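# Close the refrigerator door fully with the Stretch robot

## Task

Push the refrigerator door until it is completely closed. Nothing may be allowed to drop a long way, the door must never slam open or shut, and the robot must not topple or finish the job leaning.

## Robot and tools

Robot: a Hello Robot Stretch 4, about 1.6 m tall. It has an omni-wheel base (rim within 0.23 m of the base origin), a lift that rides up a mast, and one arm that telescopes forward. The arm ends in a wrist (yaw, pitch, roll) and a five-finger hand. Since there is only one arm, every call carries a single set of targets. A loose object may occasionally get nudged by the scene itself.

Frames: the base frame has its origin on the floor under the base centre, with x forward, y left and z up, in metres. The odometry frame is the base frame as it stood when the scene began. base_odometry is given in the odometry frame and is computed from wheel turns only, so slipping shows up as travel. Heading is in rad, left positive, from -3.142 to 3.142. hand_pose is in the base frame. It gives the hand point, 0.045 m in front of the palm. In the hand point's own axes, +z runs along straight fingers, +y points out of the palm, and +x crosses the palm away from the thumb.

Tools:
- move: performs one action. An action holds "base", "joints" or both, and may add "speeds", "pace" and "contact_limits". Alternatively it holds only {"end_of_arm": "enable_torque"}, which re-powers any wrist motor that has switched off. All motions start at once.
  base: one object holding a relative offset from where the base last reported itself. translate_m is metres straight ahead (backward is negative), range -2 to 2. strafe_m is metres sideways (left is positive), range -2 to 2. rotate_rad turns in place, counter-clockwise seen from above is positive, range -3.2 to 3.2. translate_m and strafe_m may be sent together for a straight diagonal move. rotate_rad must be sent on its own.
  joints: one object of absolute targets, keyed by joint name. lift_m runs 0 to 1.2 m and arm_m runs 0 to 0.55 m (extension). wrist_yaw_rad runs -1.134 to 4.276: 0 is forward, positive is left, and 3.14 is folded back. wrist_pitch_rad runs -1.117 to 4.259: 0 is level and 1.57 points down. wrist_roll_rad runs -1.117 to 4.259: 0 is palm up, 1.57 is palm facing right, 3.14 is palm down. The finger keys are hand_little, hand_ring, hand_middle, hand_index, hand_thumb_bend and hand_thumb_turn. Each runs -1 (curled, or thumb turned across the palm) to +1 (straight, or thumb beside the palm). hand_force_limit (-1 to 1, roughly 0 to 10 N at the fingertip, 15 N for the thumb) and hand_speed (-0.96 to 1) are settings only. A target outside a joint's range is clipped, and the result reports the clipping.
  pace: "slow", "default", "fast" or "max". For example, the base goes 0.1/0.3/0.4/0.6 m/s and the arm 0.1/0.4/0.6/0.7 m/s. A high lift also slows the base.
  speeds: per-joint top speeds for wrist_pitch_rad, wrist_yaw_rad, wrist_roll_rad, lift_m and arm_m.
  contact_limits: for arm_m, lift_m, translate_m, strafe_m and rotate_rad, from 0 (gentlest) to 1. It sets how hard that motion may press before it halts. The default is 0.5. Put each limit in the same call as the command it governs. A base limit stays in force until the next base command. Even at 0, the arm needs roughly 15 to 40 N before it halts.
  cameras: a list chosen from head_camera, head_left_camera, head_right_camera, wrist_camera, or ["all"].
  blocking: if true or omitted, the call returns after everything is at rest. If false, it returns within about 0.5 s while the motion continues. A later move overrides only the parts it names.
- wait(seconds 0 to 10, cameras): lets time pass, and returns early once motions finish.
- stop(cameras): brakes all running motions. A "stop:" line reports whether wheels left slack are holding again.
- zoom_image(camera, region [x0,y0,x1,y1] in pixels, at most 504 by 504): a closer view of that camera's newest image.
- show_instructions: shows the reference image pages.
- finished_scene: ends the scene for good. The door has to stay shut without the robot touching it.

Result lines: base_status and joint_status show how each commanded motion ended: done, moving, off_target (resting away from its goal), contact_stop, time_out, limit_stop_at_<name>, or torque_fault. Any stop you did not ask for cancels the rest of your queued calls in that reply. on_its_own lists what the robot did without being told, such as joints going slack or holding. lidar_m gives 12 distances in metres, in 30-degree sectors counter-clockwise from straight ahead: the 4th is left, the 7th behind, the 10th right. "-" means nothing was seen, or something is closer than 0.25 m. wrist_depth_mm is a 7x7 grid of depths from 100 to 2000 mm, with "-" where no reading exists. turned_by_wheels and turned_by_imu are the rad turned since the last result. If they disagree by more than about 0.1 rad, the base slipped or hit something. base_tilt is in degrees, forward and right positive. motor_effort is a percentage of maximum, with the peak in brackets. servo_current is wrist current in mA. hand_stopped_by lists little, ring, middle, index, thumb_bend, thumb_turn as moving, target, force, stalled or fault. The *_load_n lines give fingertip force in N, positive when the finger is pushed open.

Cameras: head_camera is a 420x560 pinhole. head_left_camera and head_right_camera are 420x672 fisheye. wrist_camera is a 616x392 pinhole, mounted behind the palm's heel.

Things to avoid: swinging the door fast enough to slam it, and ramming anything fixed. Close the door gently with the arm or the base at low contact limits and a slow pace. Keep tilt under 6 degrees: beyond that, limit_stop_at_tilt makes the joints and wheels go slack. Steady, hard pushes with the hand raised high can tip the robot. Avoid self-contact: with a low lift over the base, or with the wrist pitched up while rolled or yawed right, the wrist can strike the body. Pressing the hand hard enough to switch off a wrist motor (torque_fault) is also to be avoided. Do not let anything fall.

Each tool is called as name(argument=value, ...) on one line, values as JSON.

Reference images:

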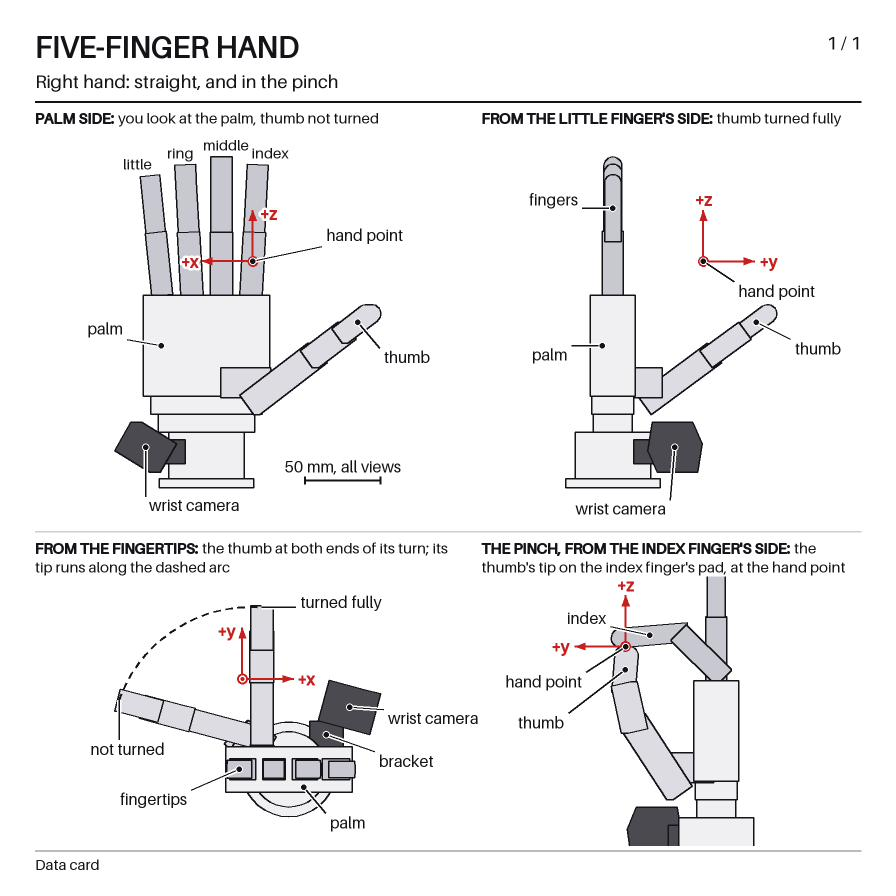

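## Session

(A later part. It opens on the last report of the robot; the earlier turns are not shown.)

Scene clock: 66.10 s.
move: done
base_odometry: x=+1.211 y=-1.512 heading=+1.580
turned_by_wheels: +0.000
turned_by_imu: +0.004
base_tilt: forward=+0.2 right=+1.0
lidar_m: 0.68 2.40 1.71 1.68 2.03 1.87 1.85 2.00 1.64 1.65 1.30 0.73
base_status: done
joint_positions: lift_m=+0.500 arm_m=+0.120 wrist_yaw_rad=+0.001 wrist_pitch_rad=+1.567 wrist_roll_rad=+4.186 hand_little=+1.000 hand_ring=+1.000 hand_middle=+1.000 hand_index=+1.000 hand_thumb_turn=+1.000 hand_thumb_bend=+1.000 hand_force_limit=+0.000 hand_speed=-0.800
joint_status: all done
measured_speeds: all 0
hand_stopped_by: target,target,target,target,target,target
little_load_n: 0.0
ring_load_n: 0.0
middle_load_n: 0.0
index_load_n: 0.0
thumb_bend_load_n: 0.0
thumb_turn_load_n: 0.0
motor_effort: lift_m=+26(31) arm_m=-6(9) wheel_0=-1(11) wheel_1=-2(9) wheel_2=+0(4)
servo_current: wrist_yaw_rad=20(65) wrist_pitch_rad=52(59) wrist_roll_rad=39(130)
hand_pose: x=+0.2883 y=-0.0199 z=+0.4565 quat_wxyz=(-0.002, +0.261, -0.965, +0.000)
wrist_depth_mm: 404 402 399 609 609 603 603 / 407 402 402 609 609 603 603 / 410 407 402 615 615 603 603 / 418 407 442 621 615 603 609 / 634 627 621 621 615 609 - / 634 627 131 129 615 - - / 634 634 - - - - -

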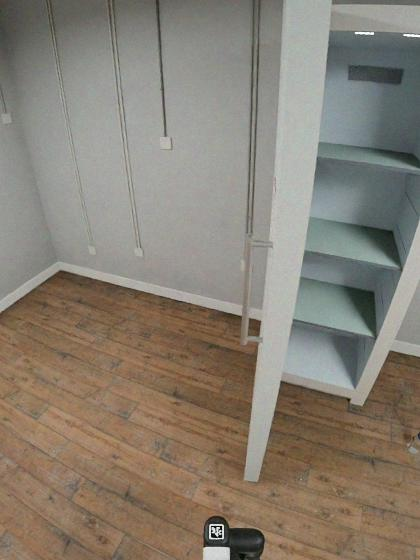

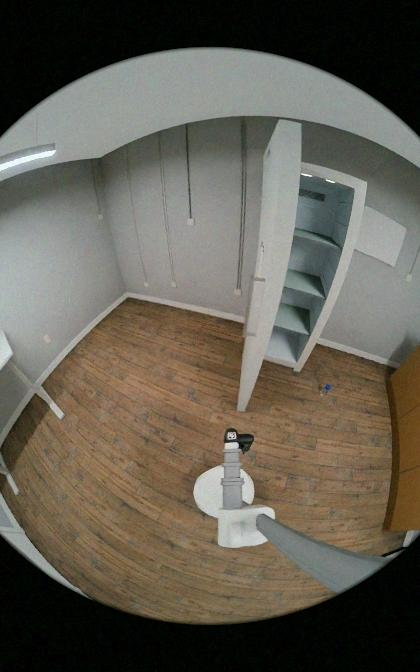

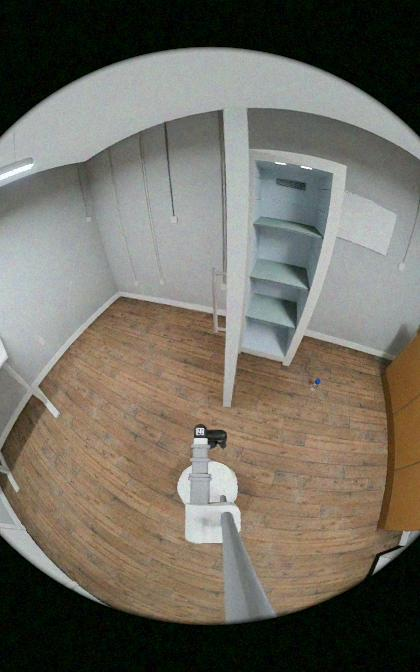

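move(base={"translate_m": 0.2}, joints={"arm_m": 0.42}, cameras=["head_camera", "head_right_camera"])

Scene clock: 70.50 s.
move: done
base_odometry: x=+1.209 y=-1.312 heading=+1.580
turned_by_wheels: +0.000
turned_by_imu: +0.002
base_tilt: forward=+0.2 right=+0.9
lidar_m: 0.49 2.12 2.41 1.66 2.10 2.04 2.08 2.10 1.71 1.75 1.19 0.48
base_status: done
joint_positions: lift_m=+0.500 arm_m=+0.420 wrist_yaw_rad=+0.001 wrist_pitch_rad=+1.568 wrist_roll_rad=+4.187 hand_little=+1.000 hand_ring=+1.000 hand_middle=+1.000 hand_index=+1.000 hand_thumb_turn=+1.000 hand_thumb_bend=+1.000 hand_force_limit=+0.000 hand_speed=-0.800
joint_status: all done
measured_speeds: all 0
hand_stopped_by: target,target,target,target,target,target
little_load_n: 0.0
ring_load_n: 0.0
middle_load_n: 0.0
index_load_n: 0.0
thumb_bend_load_n: 0.0
thumb_turn_load_n: 0.0
motor_effort: lift_m=+26(26) arm_m=+6(11) wheel_0=+2(7) wheel_1=+1(7) wheel_2=+0(10)
servo_current: wrist_yaw_rad=33(65) wrist_pitch_rad=46(65) wrist_roll_rad=46(59)
hand_pose: x=+0.5880 y=-0.0199 z=+0.4565 quat_wxyz=(-0.002, +0.260, -0.966, +0.000)
wrist_depth_mm: 439 621 615 609 603 603 597 / 504 615 609 609 609 603 597 / 627 621 621 615 609 609 603 / 634 627 621 615 615 609 603 / 634 627 - 615 615 615 - / - - 120 129 615 - - / - - - - - - -

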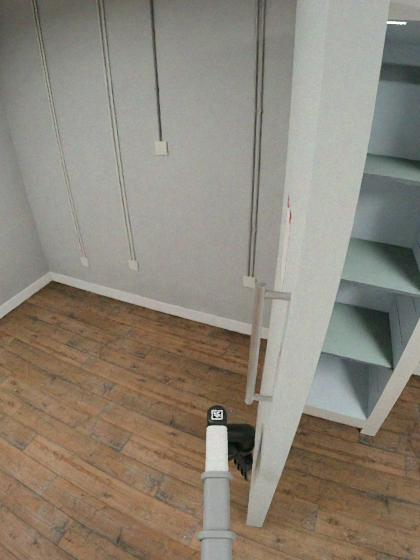

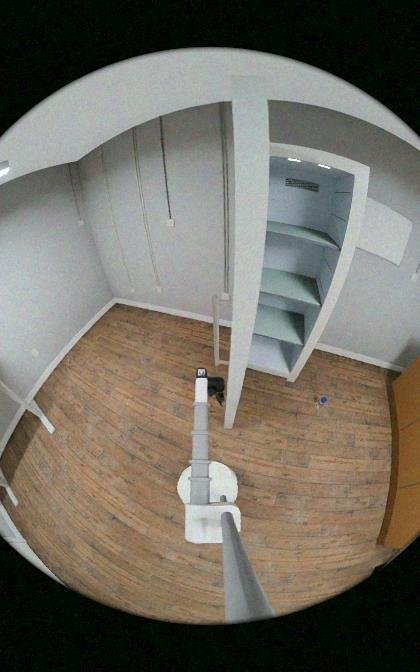

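move(base={"translate_m": -0.02, "strafe_m": -0.17}, pace="slow", contact_limits={"strafe_m": 0.3}, cameras=["head_camera", "head_right_camera"])

Scene clock: 73.67 s.
move: done
base_odometry: x=+1.379 y=-1.331 heading=+1.580
turned_by_wheels: +0.000
turned_by_imu: +0.001
base_tilt: forward=+0.2 right=+1.0
lidar_m: 0.56 2.08 2.57 1.84 2.25 2.06 2.15 1.95 1.56 1.55 1.08 0.52
base_status: done
joint_positions: lift_m=+0.500 arm_m=+0.420 wrist_yaw_rad=+0.001 wrist_pitch_rad=+1.568 wrist_roll_rad=+4.188 hand_little=+1.000 hand_ring=+1.000 hand_middle=+1.000 hand_index=+1.000 hand_thumb_turn=+1.000 hand_thumb_bend=+1.000 hand_force_limit=+0.000 hand_speed=-0.800
joint_status: not commanded
measured_speeds: all 0
hand_stopped_by: target,target,target,target,target,target
little_load_n: 0.0
ring_load_n: 0.0
middle_load_n: 0.0
index_load_n: 0.0
thumb_bend_load_n: 0.0
thumb_turn_load_n: 0.0
motor_effort: lift_m=+25(26) arm_m=+6(6) wheel_0=+2(10) wheel_1=-1(7) wheel_2=+3(5)
servo_current: wrist_yaw_rad=46(59) wrist_pitch_rad=52(59) wrist_roll_rad=46(46)
contact_limits: strafe_m 0.3
hand_pose: x=+0.5880 y=-0.0199 z=+0.4565 quat_wxyz=(-0.002, +0.260, -0.966, +0.000)
wrist_depth_mm: 442 615 615 609 603 597 597 / 500 621 609 609 609 603 597 / 627 621 621 615 609 603 597 / 627 627 621 615 615 609 603 / 634 627 621 621 615 615 - / 634 634 130 129 615 - - / 640 634 - - - - -

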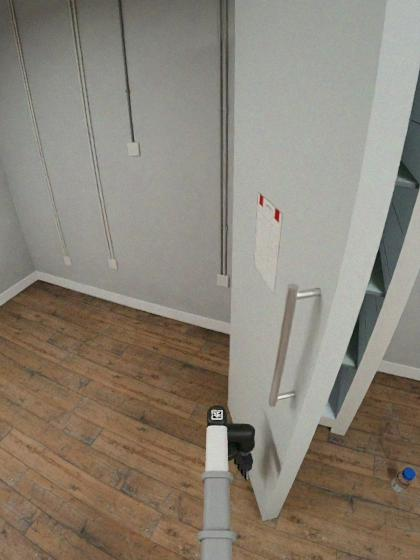

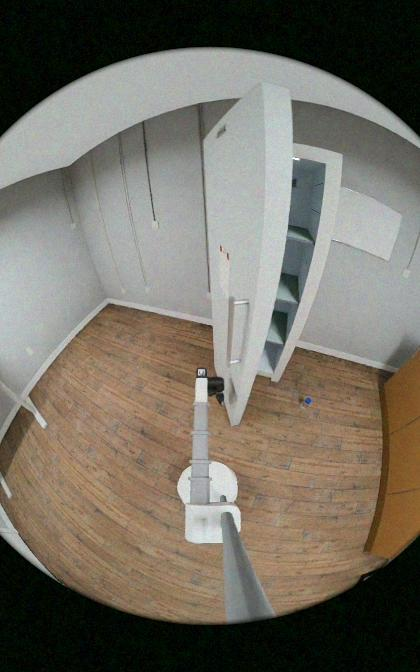

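move(base={"translate_m": 0.025, "strafe_m": -0.18}, pace="slow", contact_limits={"strafe_m": 0.3}, cameras=["head_camera", "head_right_camera"])

Scene clock: 77.17 s.
move: done
base_odometry: x=+1.559 y=-1.304 heading=+1.580
turned_by_wheels: +0.000
turned_by_imu: +0.001
base_tilt: forward=+0.2 right=+1.0
lidar_m: 0.68 1.95 2.72 2.01 2.38 2.15 2.22 1.83 1.38 1.41 0.91 0.59
base_status: done
joint_positions: lift_m=+0.500 arm_m=+0.420 wrist_yaw_rad=+0.001 wrist_pitch_rad=+1.568 wrist_roll_rad=+4.188 hand_little=+1.000 hand_ring=+1.000 hand_middle=+1.000 hand_index=+1.000 hand_thumb_turn=+1.000 hand_thumb_bend=+1.000 hand_force_limit=+0.000 hand_speed=-0.800
joint_status: not commanded
measured_speeds: all 0
hand_stopped_by: target,target,target,target,target,target
little_load_n: 0.0
ring_load_n: 0.0
middle_load_n: 0.0
index_load_n: 0.0
thumb_bend_load_n: 0.0
thumb_turn_load_n: 0.0
motor_effort: lift_m=+25(26) arm_m=+6(6) wheel_0=+1(10) wheel_1=+0(6) wheel_2=-1(4)
servo_current: wrist_yaw_rad=39(59) wrist_pitch_rad=52(59) wrist_roll_rad=39(52)
contact_limits: strafe_m 0.3
hand_pose: x=+0.5880 y=-0.0199 z=+0.4565 quat_wxyz=(-0.001, +0.260, -0.966, +0.000)
wrist_depth_mm: 439 615 615 615 609 603 597 / 504 621 615 615 603 603 597 / 627 621 621 615 615 609 603 / 627 621 621 621 615 609 603 / 634 627 621 621 615 609 - / 634 634 131 129 - - - / 640 627 - - - - -

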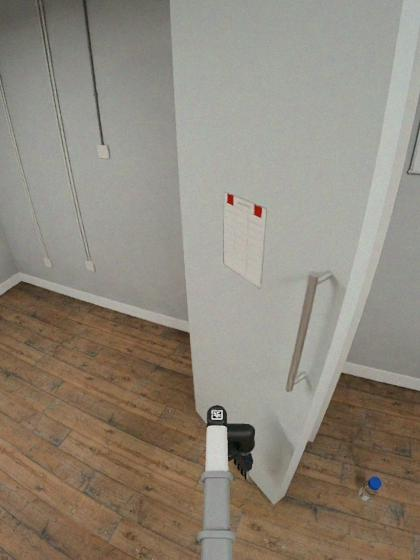

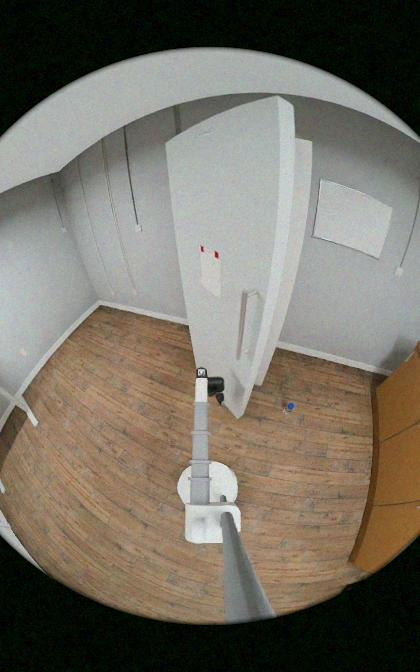

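move(base={"translate_m": 0.069, "strafe_m": -0.127}, joints={"wrist_roll_rad": 3.9}, pace="slow", contact_limits={"strafe_m": 0.3}, cameras=["head_camera", "head_right_camera"])

Scene clock: 81.07 s.
move: done
base_odometry: x=+1.685 y=-1.234 heading=+1.580
turned_by_wheels: +0.000
turned_by_imu: +0.000
base_tilt: forward=+0.1 right=+0.9
lidar_m: 0.83 1.86 2.82 2.13 2.50 2.27 2.31 1.44 1.29 1.33 0.75 0.77
base_status: done
joint_positions: lift_m=+0.500 arm_m=+0.420 wrist_yaw_rad=+0.001 wrist_pitch_rad=+1.568 wrist_roll_rad=+3.904 hand_little=+1.000 hand_ring=+1.000 hand_middle=+1.000 hand_index=+1.000 hand_thumb_turn=+1.000 hand_thumb_bend=+1.000 hand_force_limit=+0.000 hand_speed=-0.800
joint_status: all done
measured_speeds: all 0
hand_stopped_by: target,target,target,target,target,target
little_load_n: 0.0
ring_load_n: 0.0
middle_load_n: 0.0
index_load_n: 0.0
thumb_bend_load_n: -0.5
thumb_turn_load_n: 0.0
motor_effort: lift_m=+25(26) arm_m=+5(6) wheel_0=+1(8) wheel_1=-2(5) wheel_2=-1(4)
servo_current: wrist_yaw_rad=33(65) wrist_pitch_rad=46(59) wrist_roll_rad=39(98)
contact_limits: strafe_m 0.3
hand_pose: x=+0.5692 y=-0.0236 z=+0.4565 quat_wxyz=(-0.001, +0.394, -0.919, +0.001)
wrist_depth_mm: 500 580 609 609 603 597 597 / 621 621 615 615 609 603 603 / 627 615 621 615 609 609 603 / 627 627 621 615 615 609 603 / 634 627 621 621 615 615 - / 634 627 131 129 615 - - / 634 627 - - - - -

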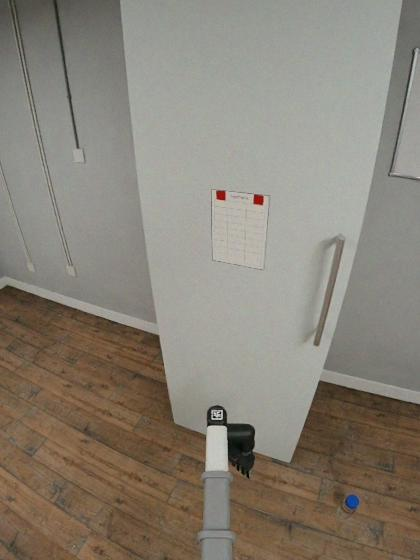

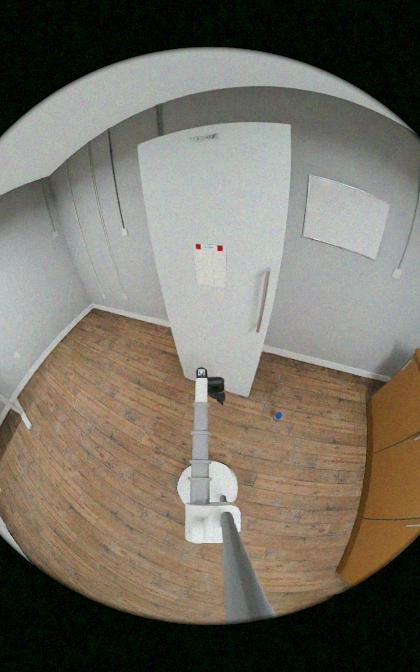

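zoom_image(camera="head_camera", region=[100, 380, 340, 520])

zoom_image(camera="head_right_camera", region=[130, 100, 330, 420])

Scaled by 2.100 from the camera's image (finer frame: 1200x1600).

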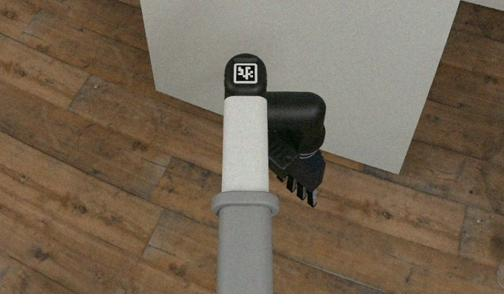

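Scaled by 1.575 from the camera's image (finer frame: 600x960).

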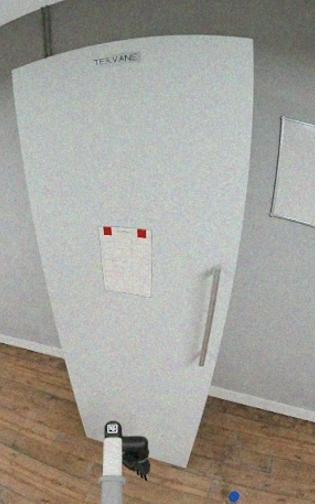

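wait(seconds=0.1, cameras=["head_camera", "head_right_camera", "head_left_camera"])

Scene clock: 82.33 s.
base_odometry: x=+1.685 y=-1.234 heading=+1.580
turned_by_wheels: +0.000
turned_by_imu: +0.000
base_tilt: forward=+0.2 right=+1.0
lidar_m: 0.83 1.84 2.81 2.11 2.50 2.27 2.33 1.46 1.29 1.34 0.75 0.76
base_status: done
joint_positions: lift_m=+0.500 arm_m=+0.420 wrist_yaw_rad=+0.001 wrist_pitch_rad=+1.568 wrist_roll_rad=+3.904 hand_little=+1.000 hand_ring=+1.000 hand_middle=+1.000 hand_index=+1.000 hand_thumb_turn=+1.000 hand_thumb_bend=+1.000 hand_force_limit=+0.000 hand_speed=-0.800
joint_status: all done
measured_speeds: all 0
hand_stopped_by: target,target,target,target,target,target
little_load_n: 0.0
ring_load_n: 0.0
middle_load_n: 0.0
index_load_n: 0.0
thumb_bend_load_n: 0.0
thumb_turn_load_n: 0.0
motor_effort: lift_m=+25(26) arm_m=+5(6) wheel_0=+1(8) wheel_1=-2(5) wheel_2=-1(4)
servo_current: wrist_yaw_rad=39(65) wrist_pitch_rad=39(59) wrist_roll_rad=33(98)
contact_limits: strafe_m 0.3
hand_pose: x=+0.5692 y=-0.0236 z=+0.4565 quat_wxyz=(-0.001, +0.394, -0.919, +0.001)
wrist_depth_mm: 500 574 615 609 603 597 597 / 621 621 615 609 609 609 597 / 627 621 621 615 609 603 603 / 627 621 621 621 609 603 603 / 627 627 621 621 615 615 - / 640 627 131 129 615 - - / 634 634 - - - - -
wait: 0.10 s; at rest from the start
pictures: head_camera, head_left_camera, head_right_camera

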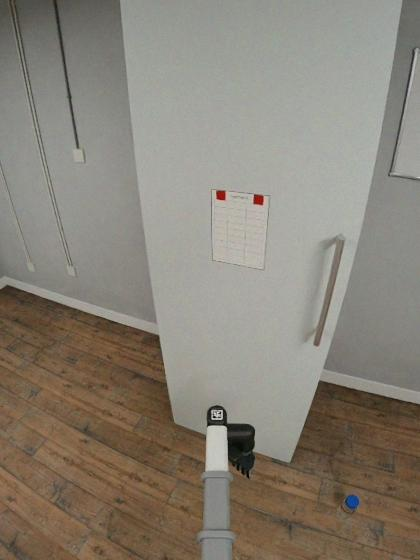

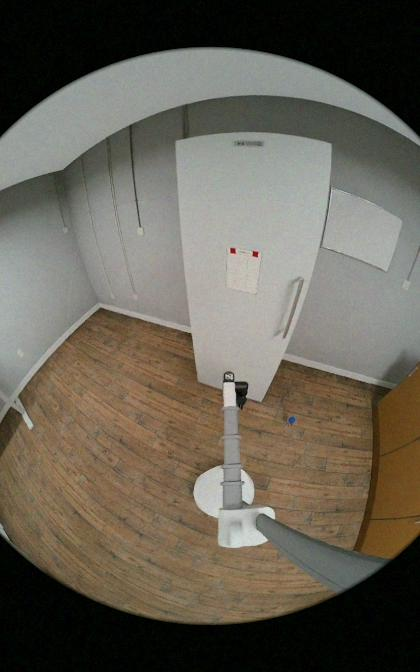

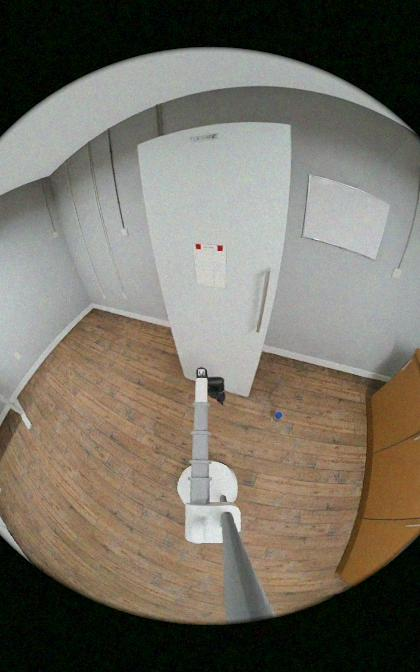

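move(base={"translate_m": 0.12, "strafe_m": -0.1}, joints={"wrist_roll_rad": 3.55}, pace="slow", contact_limits={"translate_m": 0.1}, cameras=["head_camera", "head_right_camera", "wrist_camera"])

Scene clock: 85.80 s.
move: done
base_odometry: x=+1.784 y=-1.113 heading=+1.580
turned_by_wheels: +0.000
turned_by_imu: +0.000
base_tilt: forward=+0.1 right=+0.9
lidar_m: 0.70 0.87 2.86 2.21 2.61 2.41 2.44 1.40 1.25 1.27 0.60 0.62
base_status: done
joint_positions: lift_m=+0.500 arm_m=+0.420 wrist_yaw_rad=+0.001 wrist_pitch_rad=+1.568 wrist_roll_rad=+3.554 hand_little=+1.000 hand_ring=+1.000 hand_middle=+1.000 hand_index=+1.000 hand_thumb_turn=+1.000 hand_thumb_bend=+1.000 hand_force_limit=+0.000 hand_speed=-0.800
joint_status: all done
measured_speeds: all 0
hand_stopped_by: target,target,target,target,target,target
little_load_n: 0.0
ring_load_n: 0.0
middle_load_n: 0.0
index_load_n: 0.0
thumb_bend_load_n: 0.0
thumb_turn_load_n: 0.0
motor_effort: lift_m=+25(26) arm_m=+6(6) wheel_0=+1(6) wheel_1=-1(4) wheel_2=-2(6)
servo_current: wrist_yaw_rad=46(59) wrist_pitch_rad=46(59) wrist_roll_rad=39(124)
contact_limits: translate_m 0.1
hand_pose: x=+0.5487 y=-0.0351 z=+0.4564 quat_wxyz=(-0.001, +0.548, -0.836, +0.001)
wrist_depth_mm: 621 615 609 609 603 597 597 / 627 621 615 615 609 609 603 / 627 621 621 609 609 603 603 / 627 621 621 615 615 609 603 / 634 627 621 615 615 615 - / 634 634 131 129 - - - / 640 634 - - - - -
wrist_camera: T_world_to_cam=[[0.42747, 0.90318, -0.0391, -0.15754], [0.90371, -0.42576, 0.04515, -0.54235], [0.02413, -0.05463, -0.99821, 0.59835]] pos_world=[0.54304, -0.05593, 0.61561]

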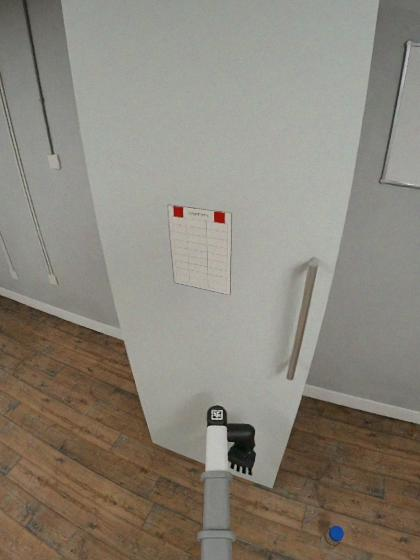

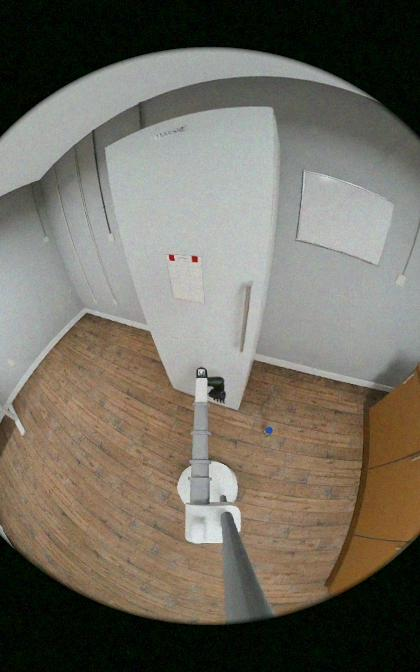

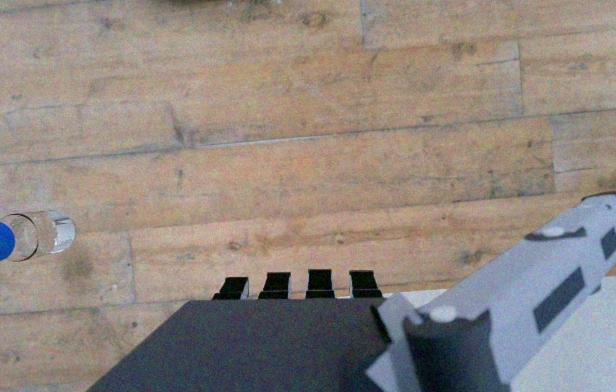

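move(base={"translate_m": 0.12}, pace="slow", contact_limits={"translate_m": 0.1}, cameras=["head_camera", "head_right_camera", "wrist_camera"])

Scene clock: 91.23 s.
move: contact_stop
base_odometry: x=+1.777 y=-1.036 heading=+1.555
turned_by_wheels: -0.025
turned_by_imu: -0.015
base_tilt: forward=+0.2 right=+0.9
lidar_m: 0.61 0.78 2.82 2.18 2.59 2.48 2.52 1.46 1.29 1.32 0.56 0.54
base_status: translate_m contact_stop (by the wheels' count: +0.077 of +0.120)
joint_positions: lift_m=+0.500 arm_m=+0.420 wrist_yaw_rad=-0.002 wrist_pitch_rad=+1.573 wrist_roll_rad=+3.553 hand_little=+1.000 hand_ring=+1.000 hand_middle=+1.000 hand_index=+1.000 hand_thumb_turn=+1.000 hand_thumb_bend=+1.000 hand_force_limit=+0.000 hand_speed=-0.800
joint_status: not commanded
measured_speeds: all 0
hand_stopped_by: target,target,target,target,target,target
little_load_n: 0.0
ring_load_n: 0.0
middle_load_n: 0.0
index_load_n: 0.0
thumb_bend_load_n: 0.0
thumb_turn_load_n: 0.0
on_its_own: the wheels are slack since a contact_stop
motor_effort: lift_m=+20(26) arm_m=+5(12) wheel_0=+0(8) wheel_1=+0(8) wheel_2=+0(16)
servo_current: wrist_yaw_rad=26(111) wrist_pitch_rad=52(59) wrist_roll_rad=39(52)
contact_limits: translate_m 0.1
hand_pose: x=+0.5475 y=-0.0350 z=+0.4570 quat_wxyz=(+0.001, +0.547, -0.837, +0.000)
wrist_depth_mm: 621 615 615 609 603 603 597 / 627 621 621 609 609 609 603 / 621 621 621 615 609 609 597 / 627 627 621 621 615 609 603 / 634 627 621 621 615 - - / 634 627 130 129 - - - / 640 - - - - - -
wrist_camera: T_world_to_cam=[[0.42976, 0.90201, -0.04112, -0.15746], [0.90274, -0.42824, 0.0408, -0.53881], [0.01919, -0.05465, -0.99832, 0.60172]] pos_world=[0.54253, -0.05583, 0.61621]

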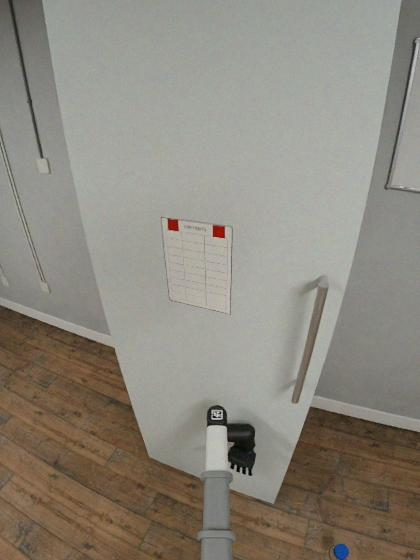

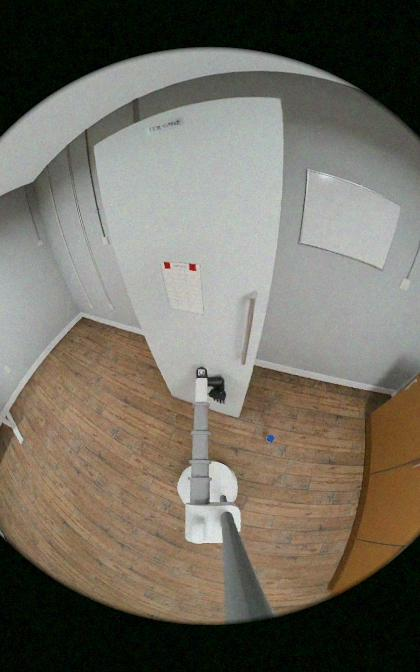

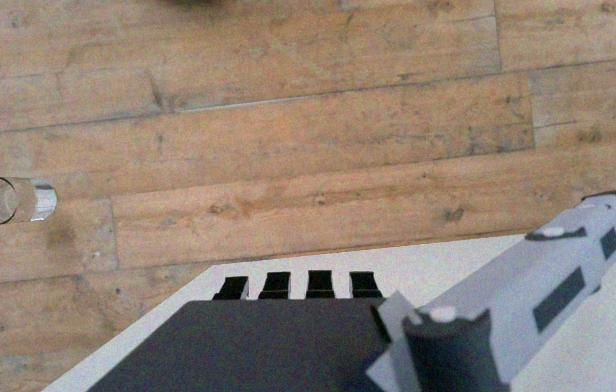

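move(base={"translate_m": -0.32}, joints={"arm_m": 0.1})

move(base={"strafe_m": -0.8})

move(base={"rotate_rad": 0.6}, cameras=["head_camera", "head_left_camera"])

Scene clock: 94.47 s.
move: done
base_odometry: x=+1.772 y=-1.356 heading=+1.555
turned_by_wheels: +0.000
turned_by_imu: +0.002
base_tilt: forward=+0.2 right=+0.9
lidar_m: 0.86 1.15 2.92 2.22 2.41 2.18 2.24 1.33 1.19 1.19 1.49 0.79
base_status: done
joint_positions: lift_m=+0.500 arm_m=+0.100 wrist_yaw_rad=-0.002 wrist_pitch_rad=+1.572 wrist_roll_rad=+3.553 hand_little=+1.000 hand_ring=+1.000 hand_middle=+1.000 hand_index=+1.000 hand_thumb_turn=+1.000 hand_thumb_bend=+1.000 hand_force_limit=+0.000 hand_speed=-0.800
joint_status: all done
measured_speeds: all 0
hand_stopped_by: target,target,target,target,target,target
little_load_n: 0.0
ring_load_n: 0.0
middle_load_n: 0.0
index_load_n: 0.0
thumb_bend_load_n: 0.0
thumb_turn_load_n: 0.0
motor_effort: lift_m=+20(20) arm_m=-6(9) wheel_0=-1(7) wheel_1=+1(6) wheel_2=-1(10)
servo_current: wrist_yaw_rad=33(59) wrist_pitch_rad=52(59) wrist_roll_rad=46(52)
hand_pose: x=+0.2278 y=-0.0350 z=+0.4570 quat_wxyz=(+0.001, +0.547, -0.837, +0.000)
wrist_depth_mm: 621 407 402 399 397 603 603 / 627 415 402 402 399 609 603 / 627 627 404 402 615 609 603 / 634 627 621 621 615 609 609 / 634 627 627 621 615 615 - / 634 634 131 129 621 - - / 640 634 - - - - -
pictures: none

Scene clock: 98.47 s.
move: done
base_odometry: x=+2.572 y=-1.369 heading=+1.555
turned_by_wheels: +0.000
turned_by_imu: +0.000
base_tilt: forward=+0.2 right=+0.9
lidar_m: 1.26 0.71 1.59 3.02 2.77 2.48 0.79 0.48 0.44 0.45 0.55 1.24
base_status: done
joint_positions: lift_m=+0.500 arm_m=+0.100 wrist_yaw_rad=-0.002 wrist_pitch_rad=+1.572 wrist_roll_rad=+3.553 hand_little=+1.000 hand_ring=+1.000 hand_middle=+1.000 hand_index=+1.000 hand_thumb_turn=+1.000 hand_thumb_bend=+1.000 hand_force_limit=+0.000 hand_speed=-0.800
joint_status: not commanded
measured_speeds: all 0
hand_stopped_by: target,target,target,target,target,target
little_load_n: 0.0
ring_load_n: 0.0
middle_load_n: 0.0
index_load_n: 0.0
thumb_bend_load_n: 0.0
thumb_turn_load_n: 0.0
motor_effort: lift_m=+20(21) arm_m=-6(6) wheel_0=+1(11) wheel_1=+2(9) wheel_2=-1(3)
servo_current: wrist_yaw_rad=26(65) wrist_pitch_rad=46(59) wrist_roll_rad=33(52)
hand_pose: x=+0.2278 y=-0.0350 z=+0.4570 quat_wxyz=(+0.001, +0.547, -0.837, +0.000)
wrist_depth_mm: 621 407 399 399 397 603 603 / 627 418 402 399 399 609 603 / 627 627 404 404 615 609 603 / 634 627 621 621 615 609 609 / 634 634 627 621 615 615 - / 634 634 131 129 615 - - / 634 634 - - - - -
pictures: none

Scene clock: 99.87 s.
move: done
base_odometry: x=+2.572 y=-1.369 heading=+2.154
turned_by_wheels: +0.600
turned_by_imu: +0.594
base_tilt: forward=+0.1 right=+1.0
lidar_m: 0.71 3.69 2.97 2.65 2.48 0.71 0.48 0.44 0.44 0.58 1.25 1.29
base_status: done
joint_positions: lift_m=+0.500 arm_m=+0.100 wrist_yaw_rad=-0.002 wrist_pitch_rad=+1.572 wrist_roll_rad=+3.553 hand_little=+1.000 hand_ring=+1.000 hand_middle=+1.000 hand_index=+1.000 hand_thumb_turn=+1.000 hand_thumb_bend=+1.000 hand_force_limit=+0.000 hand_speed=-0.800
joint_status: not commanded
measured_speeds: all 0
hand_stopped_by: target,target,target,target,target,target
little_load_n: 0.0
ring_load_n: 0.0
middle_load_n: 0.0
index_load_n: 0.0
thumb_bend_load_n: -0.5
thumb_turn_load_n: 0.0
motor_effort: lift_m=+20(21) arm_m=-6(6) wheel_0=-1(7) wheel_1=+1(6) wheel_2=-2(7)
servo_current: wrist_yaw_rad=33(59) wrist_pitch_rad=46(52) wrist_roll_rad=39(46)
hand_pose: x=+0.2278 y=-0.0350 z=+0.4570 quat_wxyz=(+0.001, +0.547, -0.837, +0.000)
wrist_depth_mm: 621 404 402 399 397 603 597 / 627 415 402 402 399 603 603 / 627 627 404 402 609 609 609 / 634 627 621 621 609 609 609 / 634 634 627 621 621 609 - / 634 634 131 129 615 - - / 634 634 - - - - -

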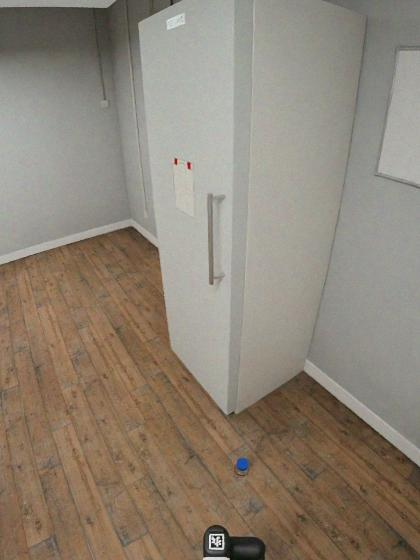

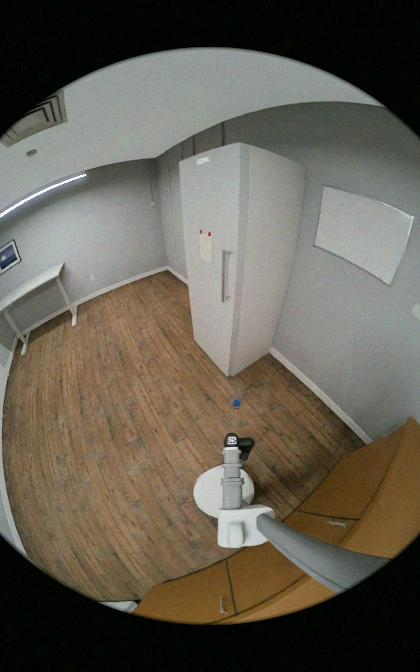

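zoom_image(camera="head_camera", region=[190, 0, 290, 220])

zoom_image(camera="head_camera", region=[190, 220, 290, 440])

Scaled by 2.291 from the camera's image (finer frame: 1200x1600).

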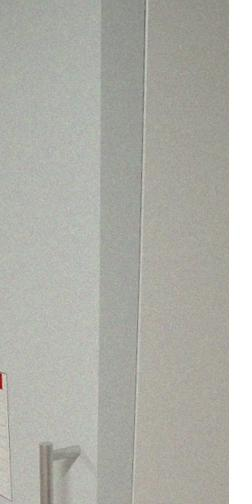

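Scaled by 2.291 from the camera's image (finer frame: 1200x1600).

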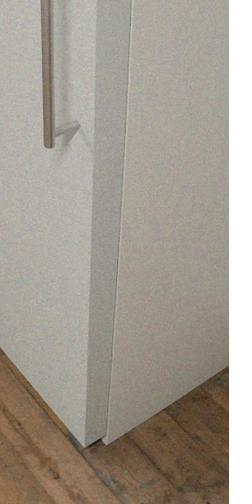

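zoom_image(camera="head_camera", region=[215, 340, 265, 420])

zoom_image(camera="head_camera", region=[225, 0, 275, 80])

Scaled by 6.300 from the camera's image (finer frame: 1200x1600).

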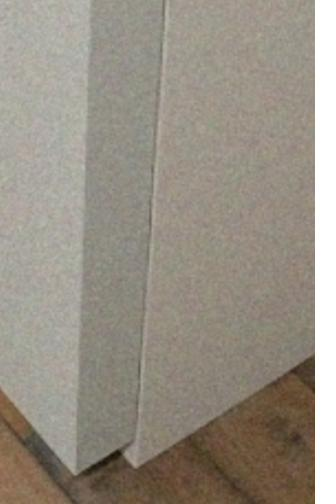

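Scaled by 6.300 from the camera's image (finer frame: 1200x1600).

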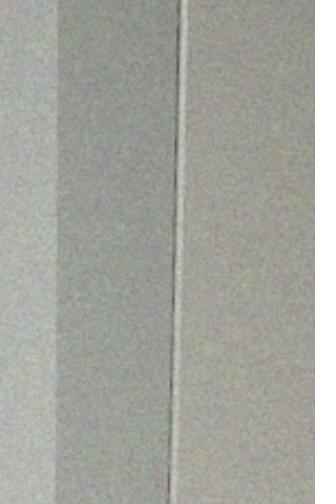

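finished_scene()

The scene is finished: the task was done.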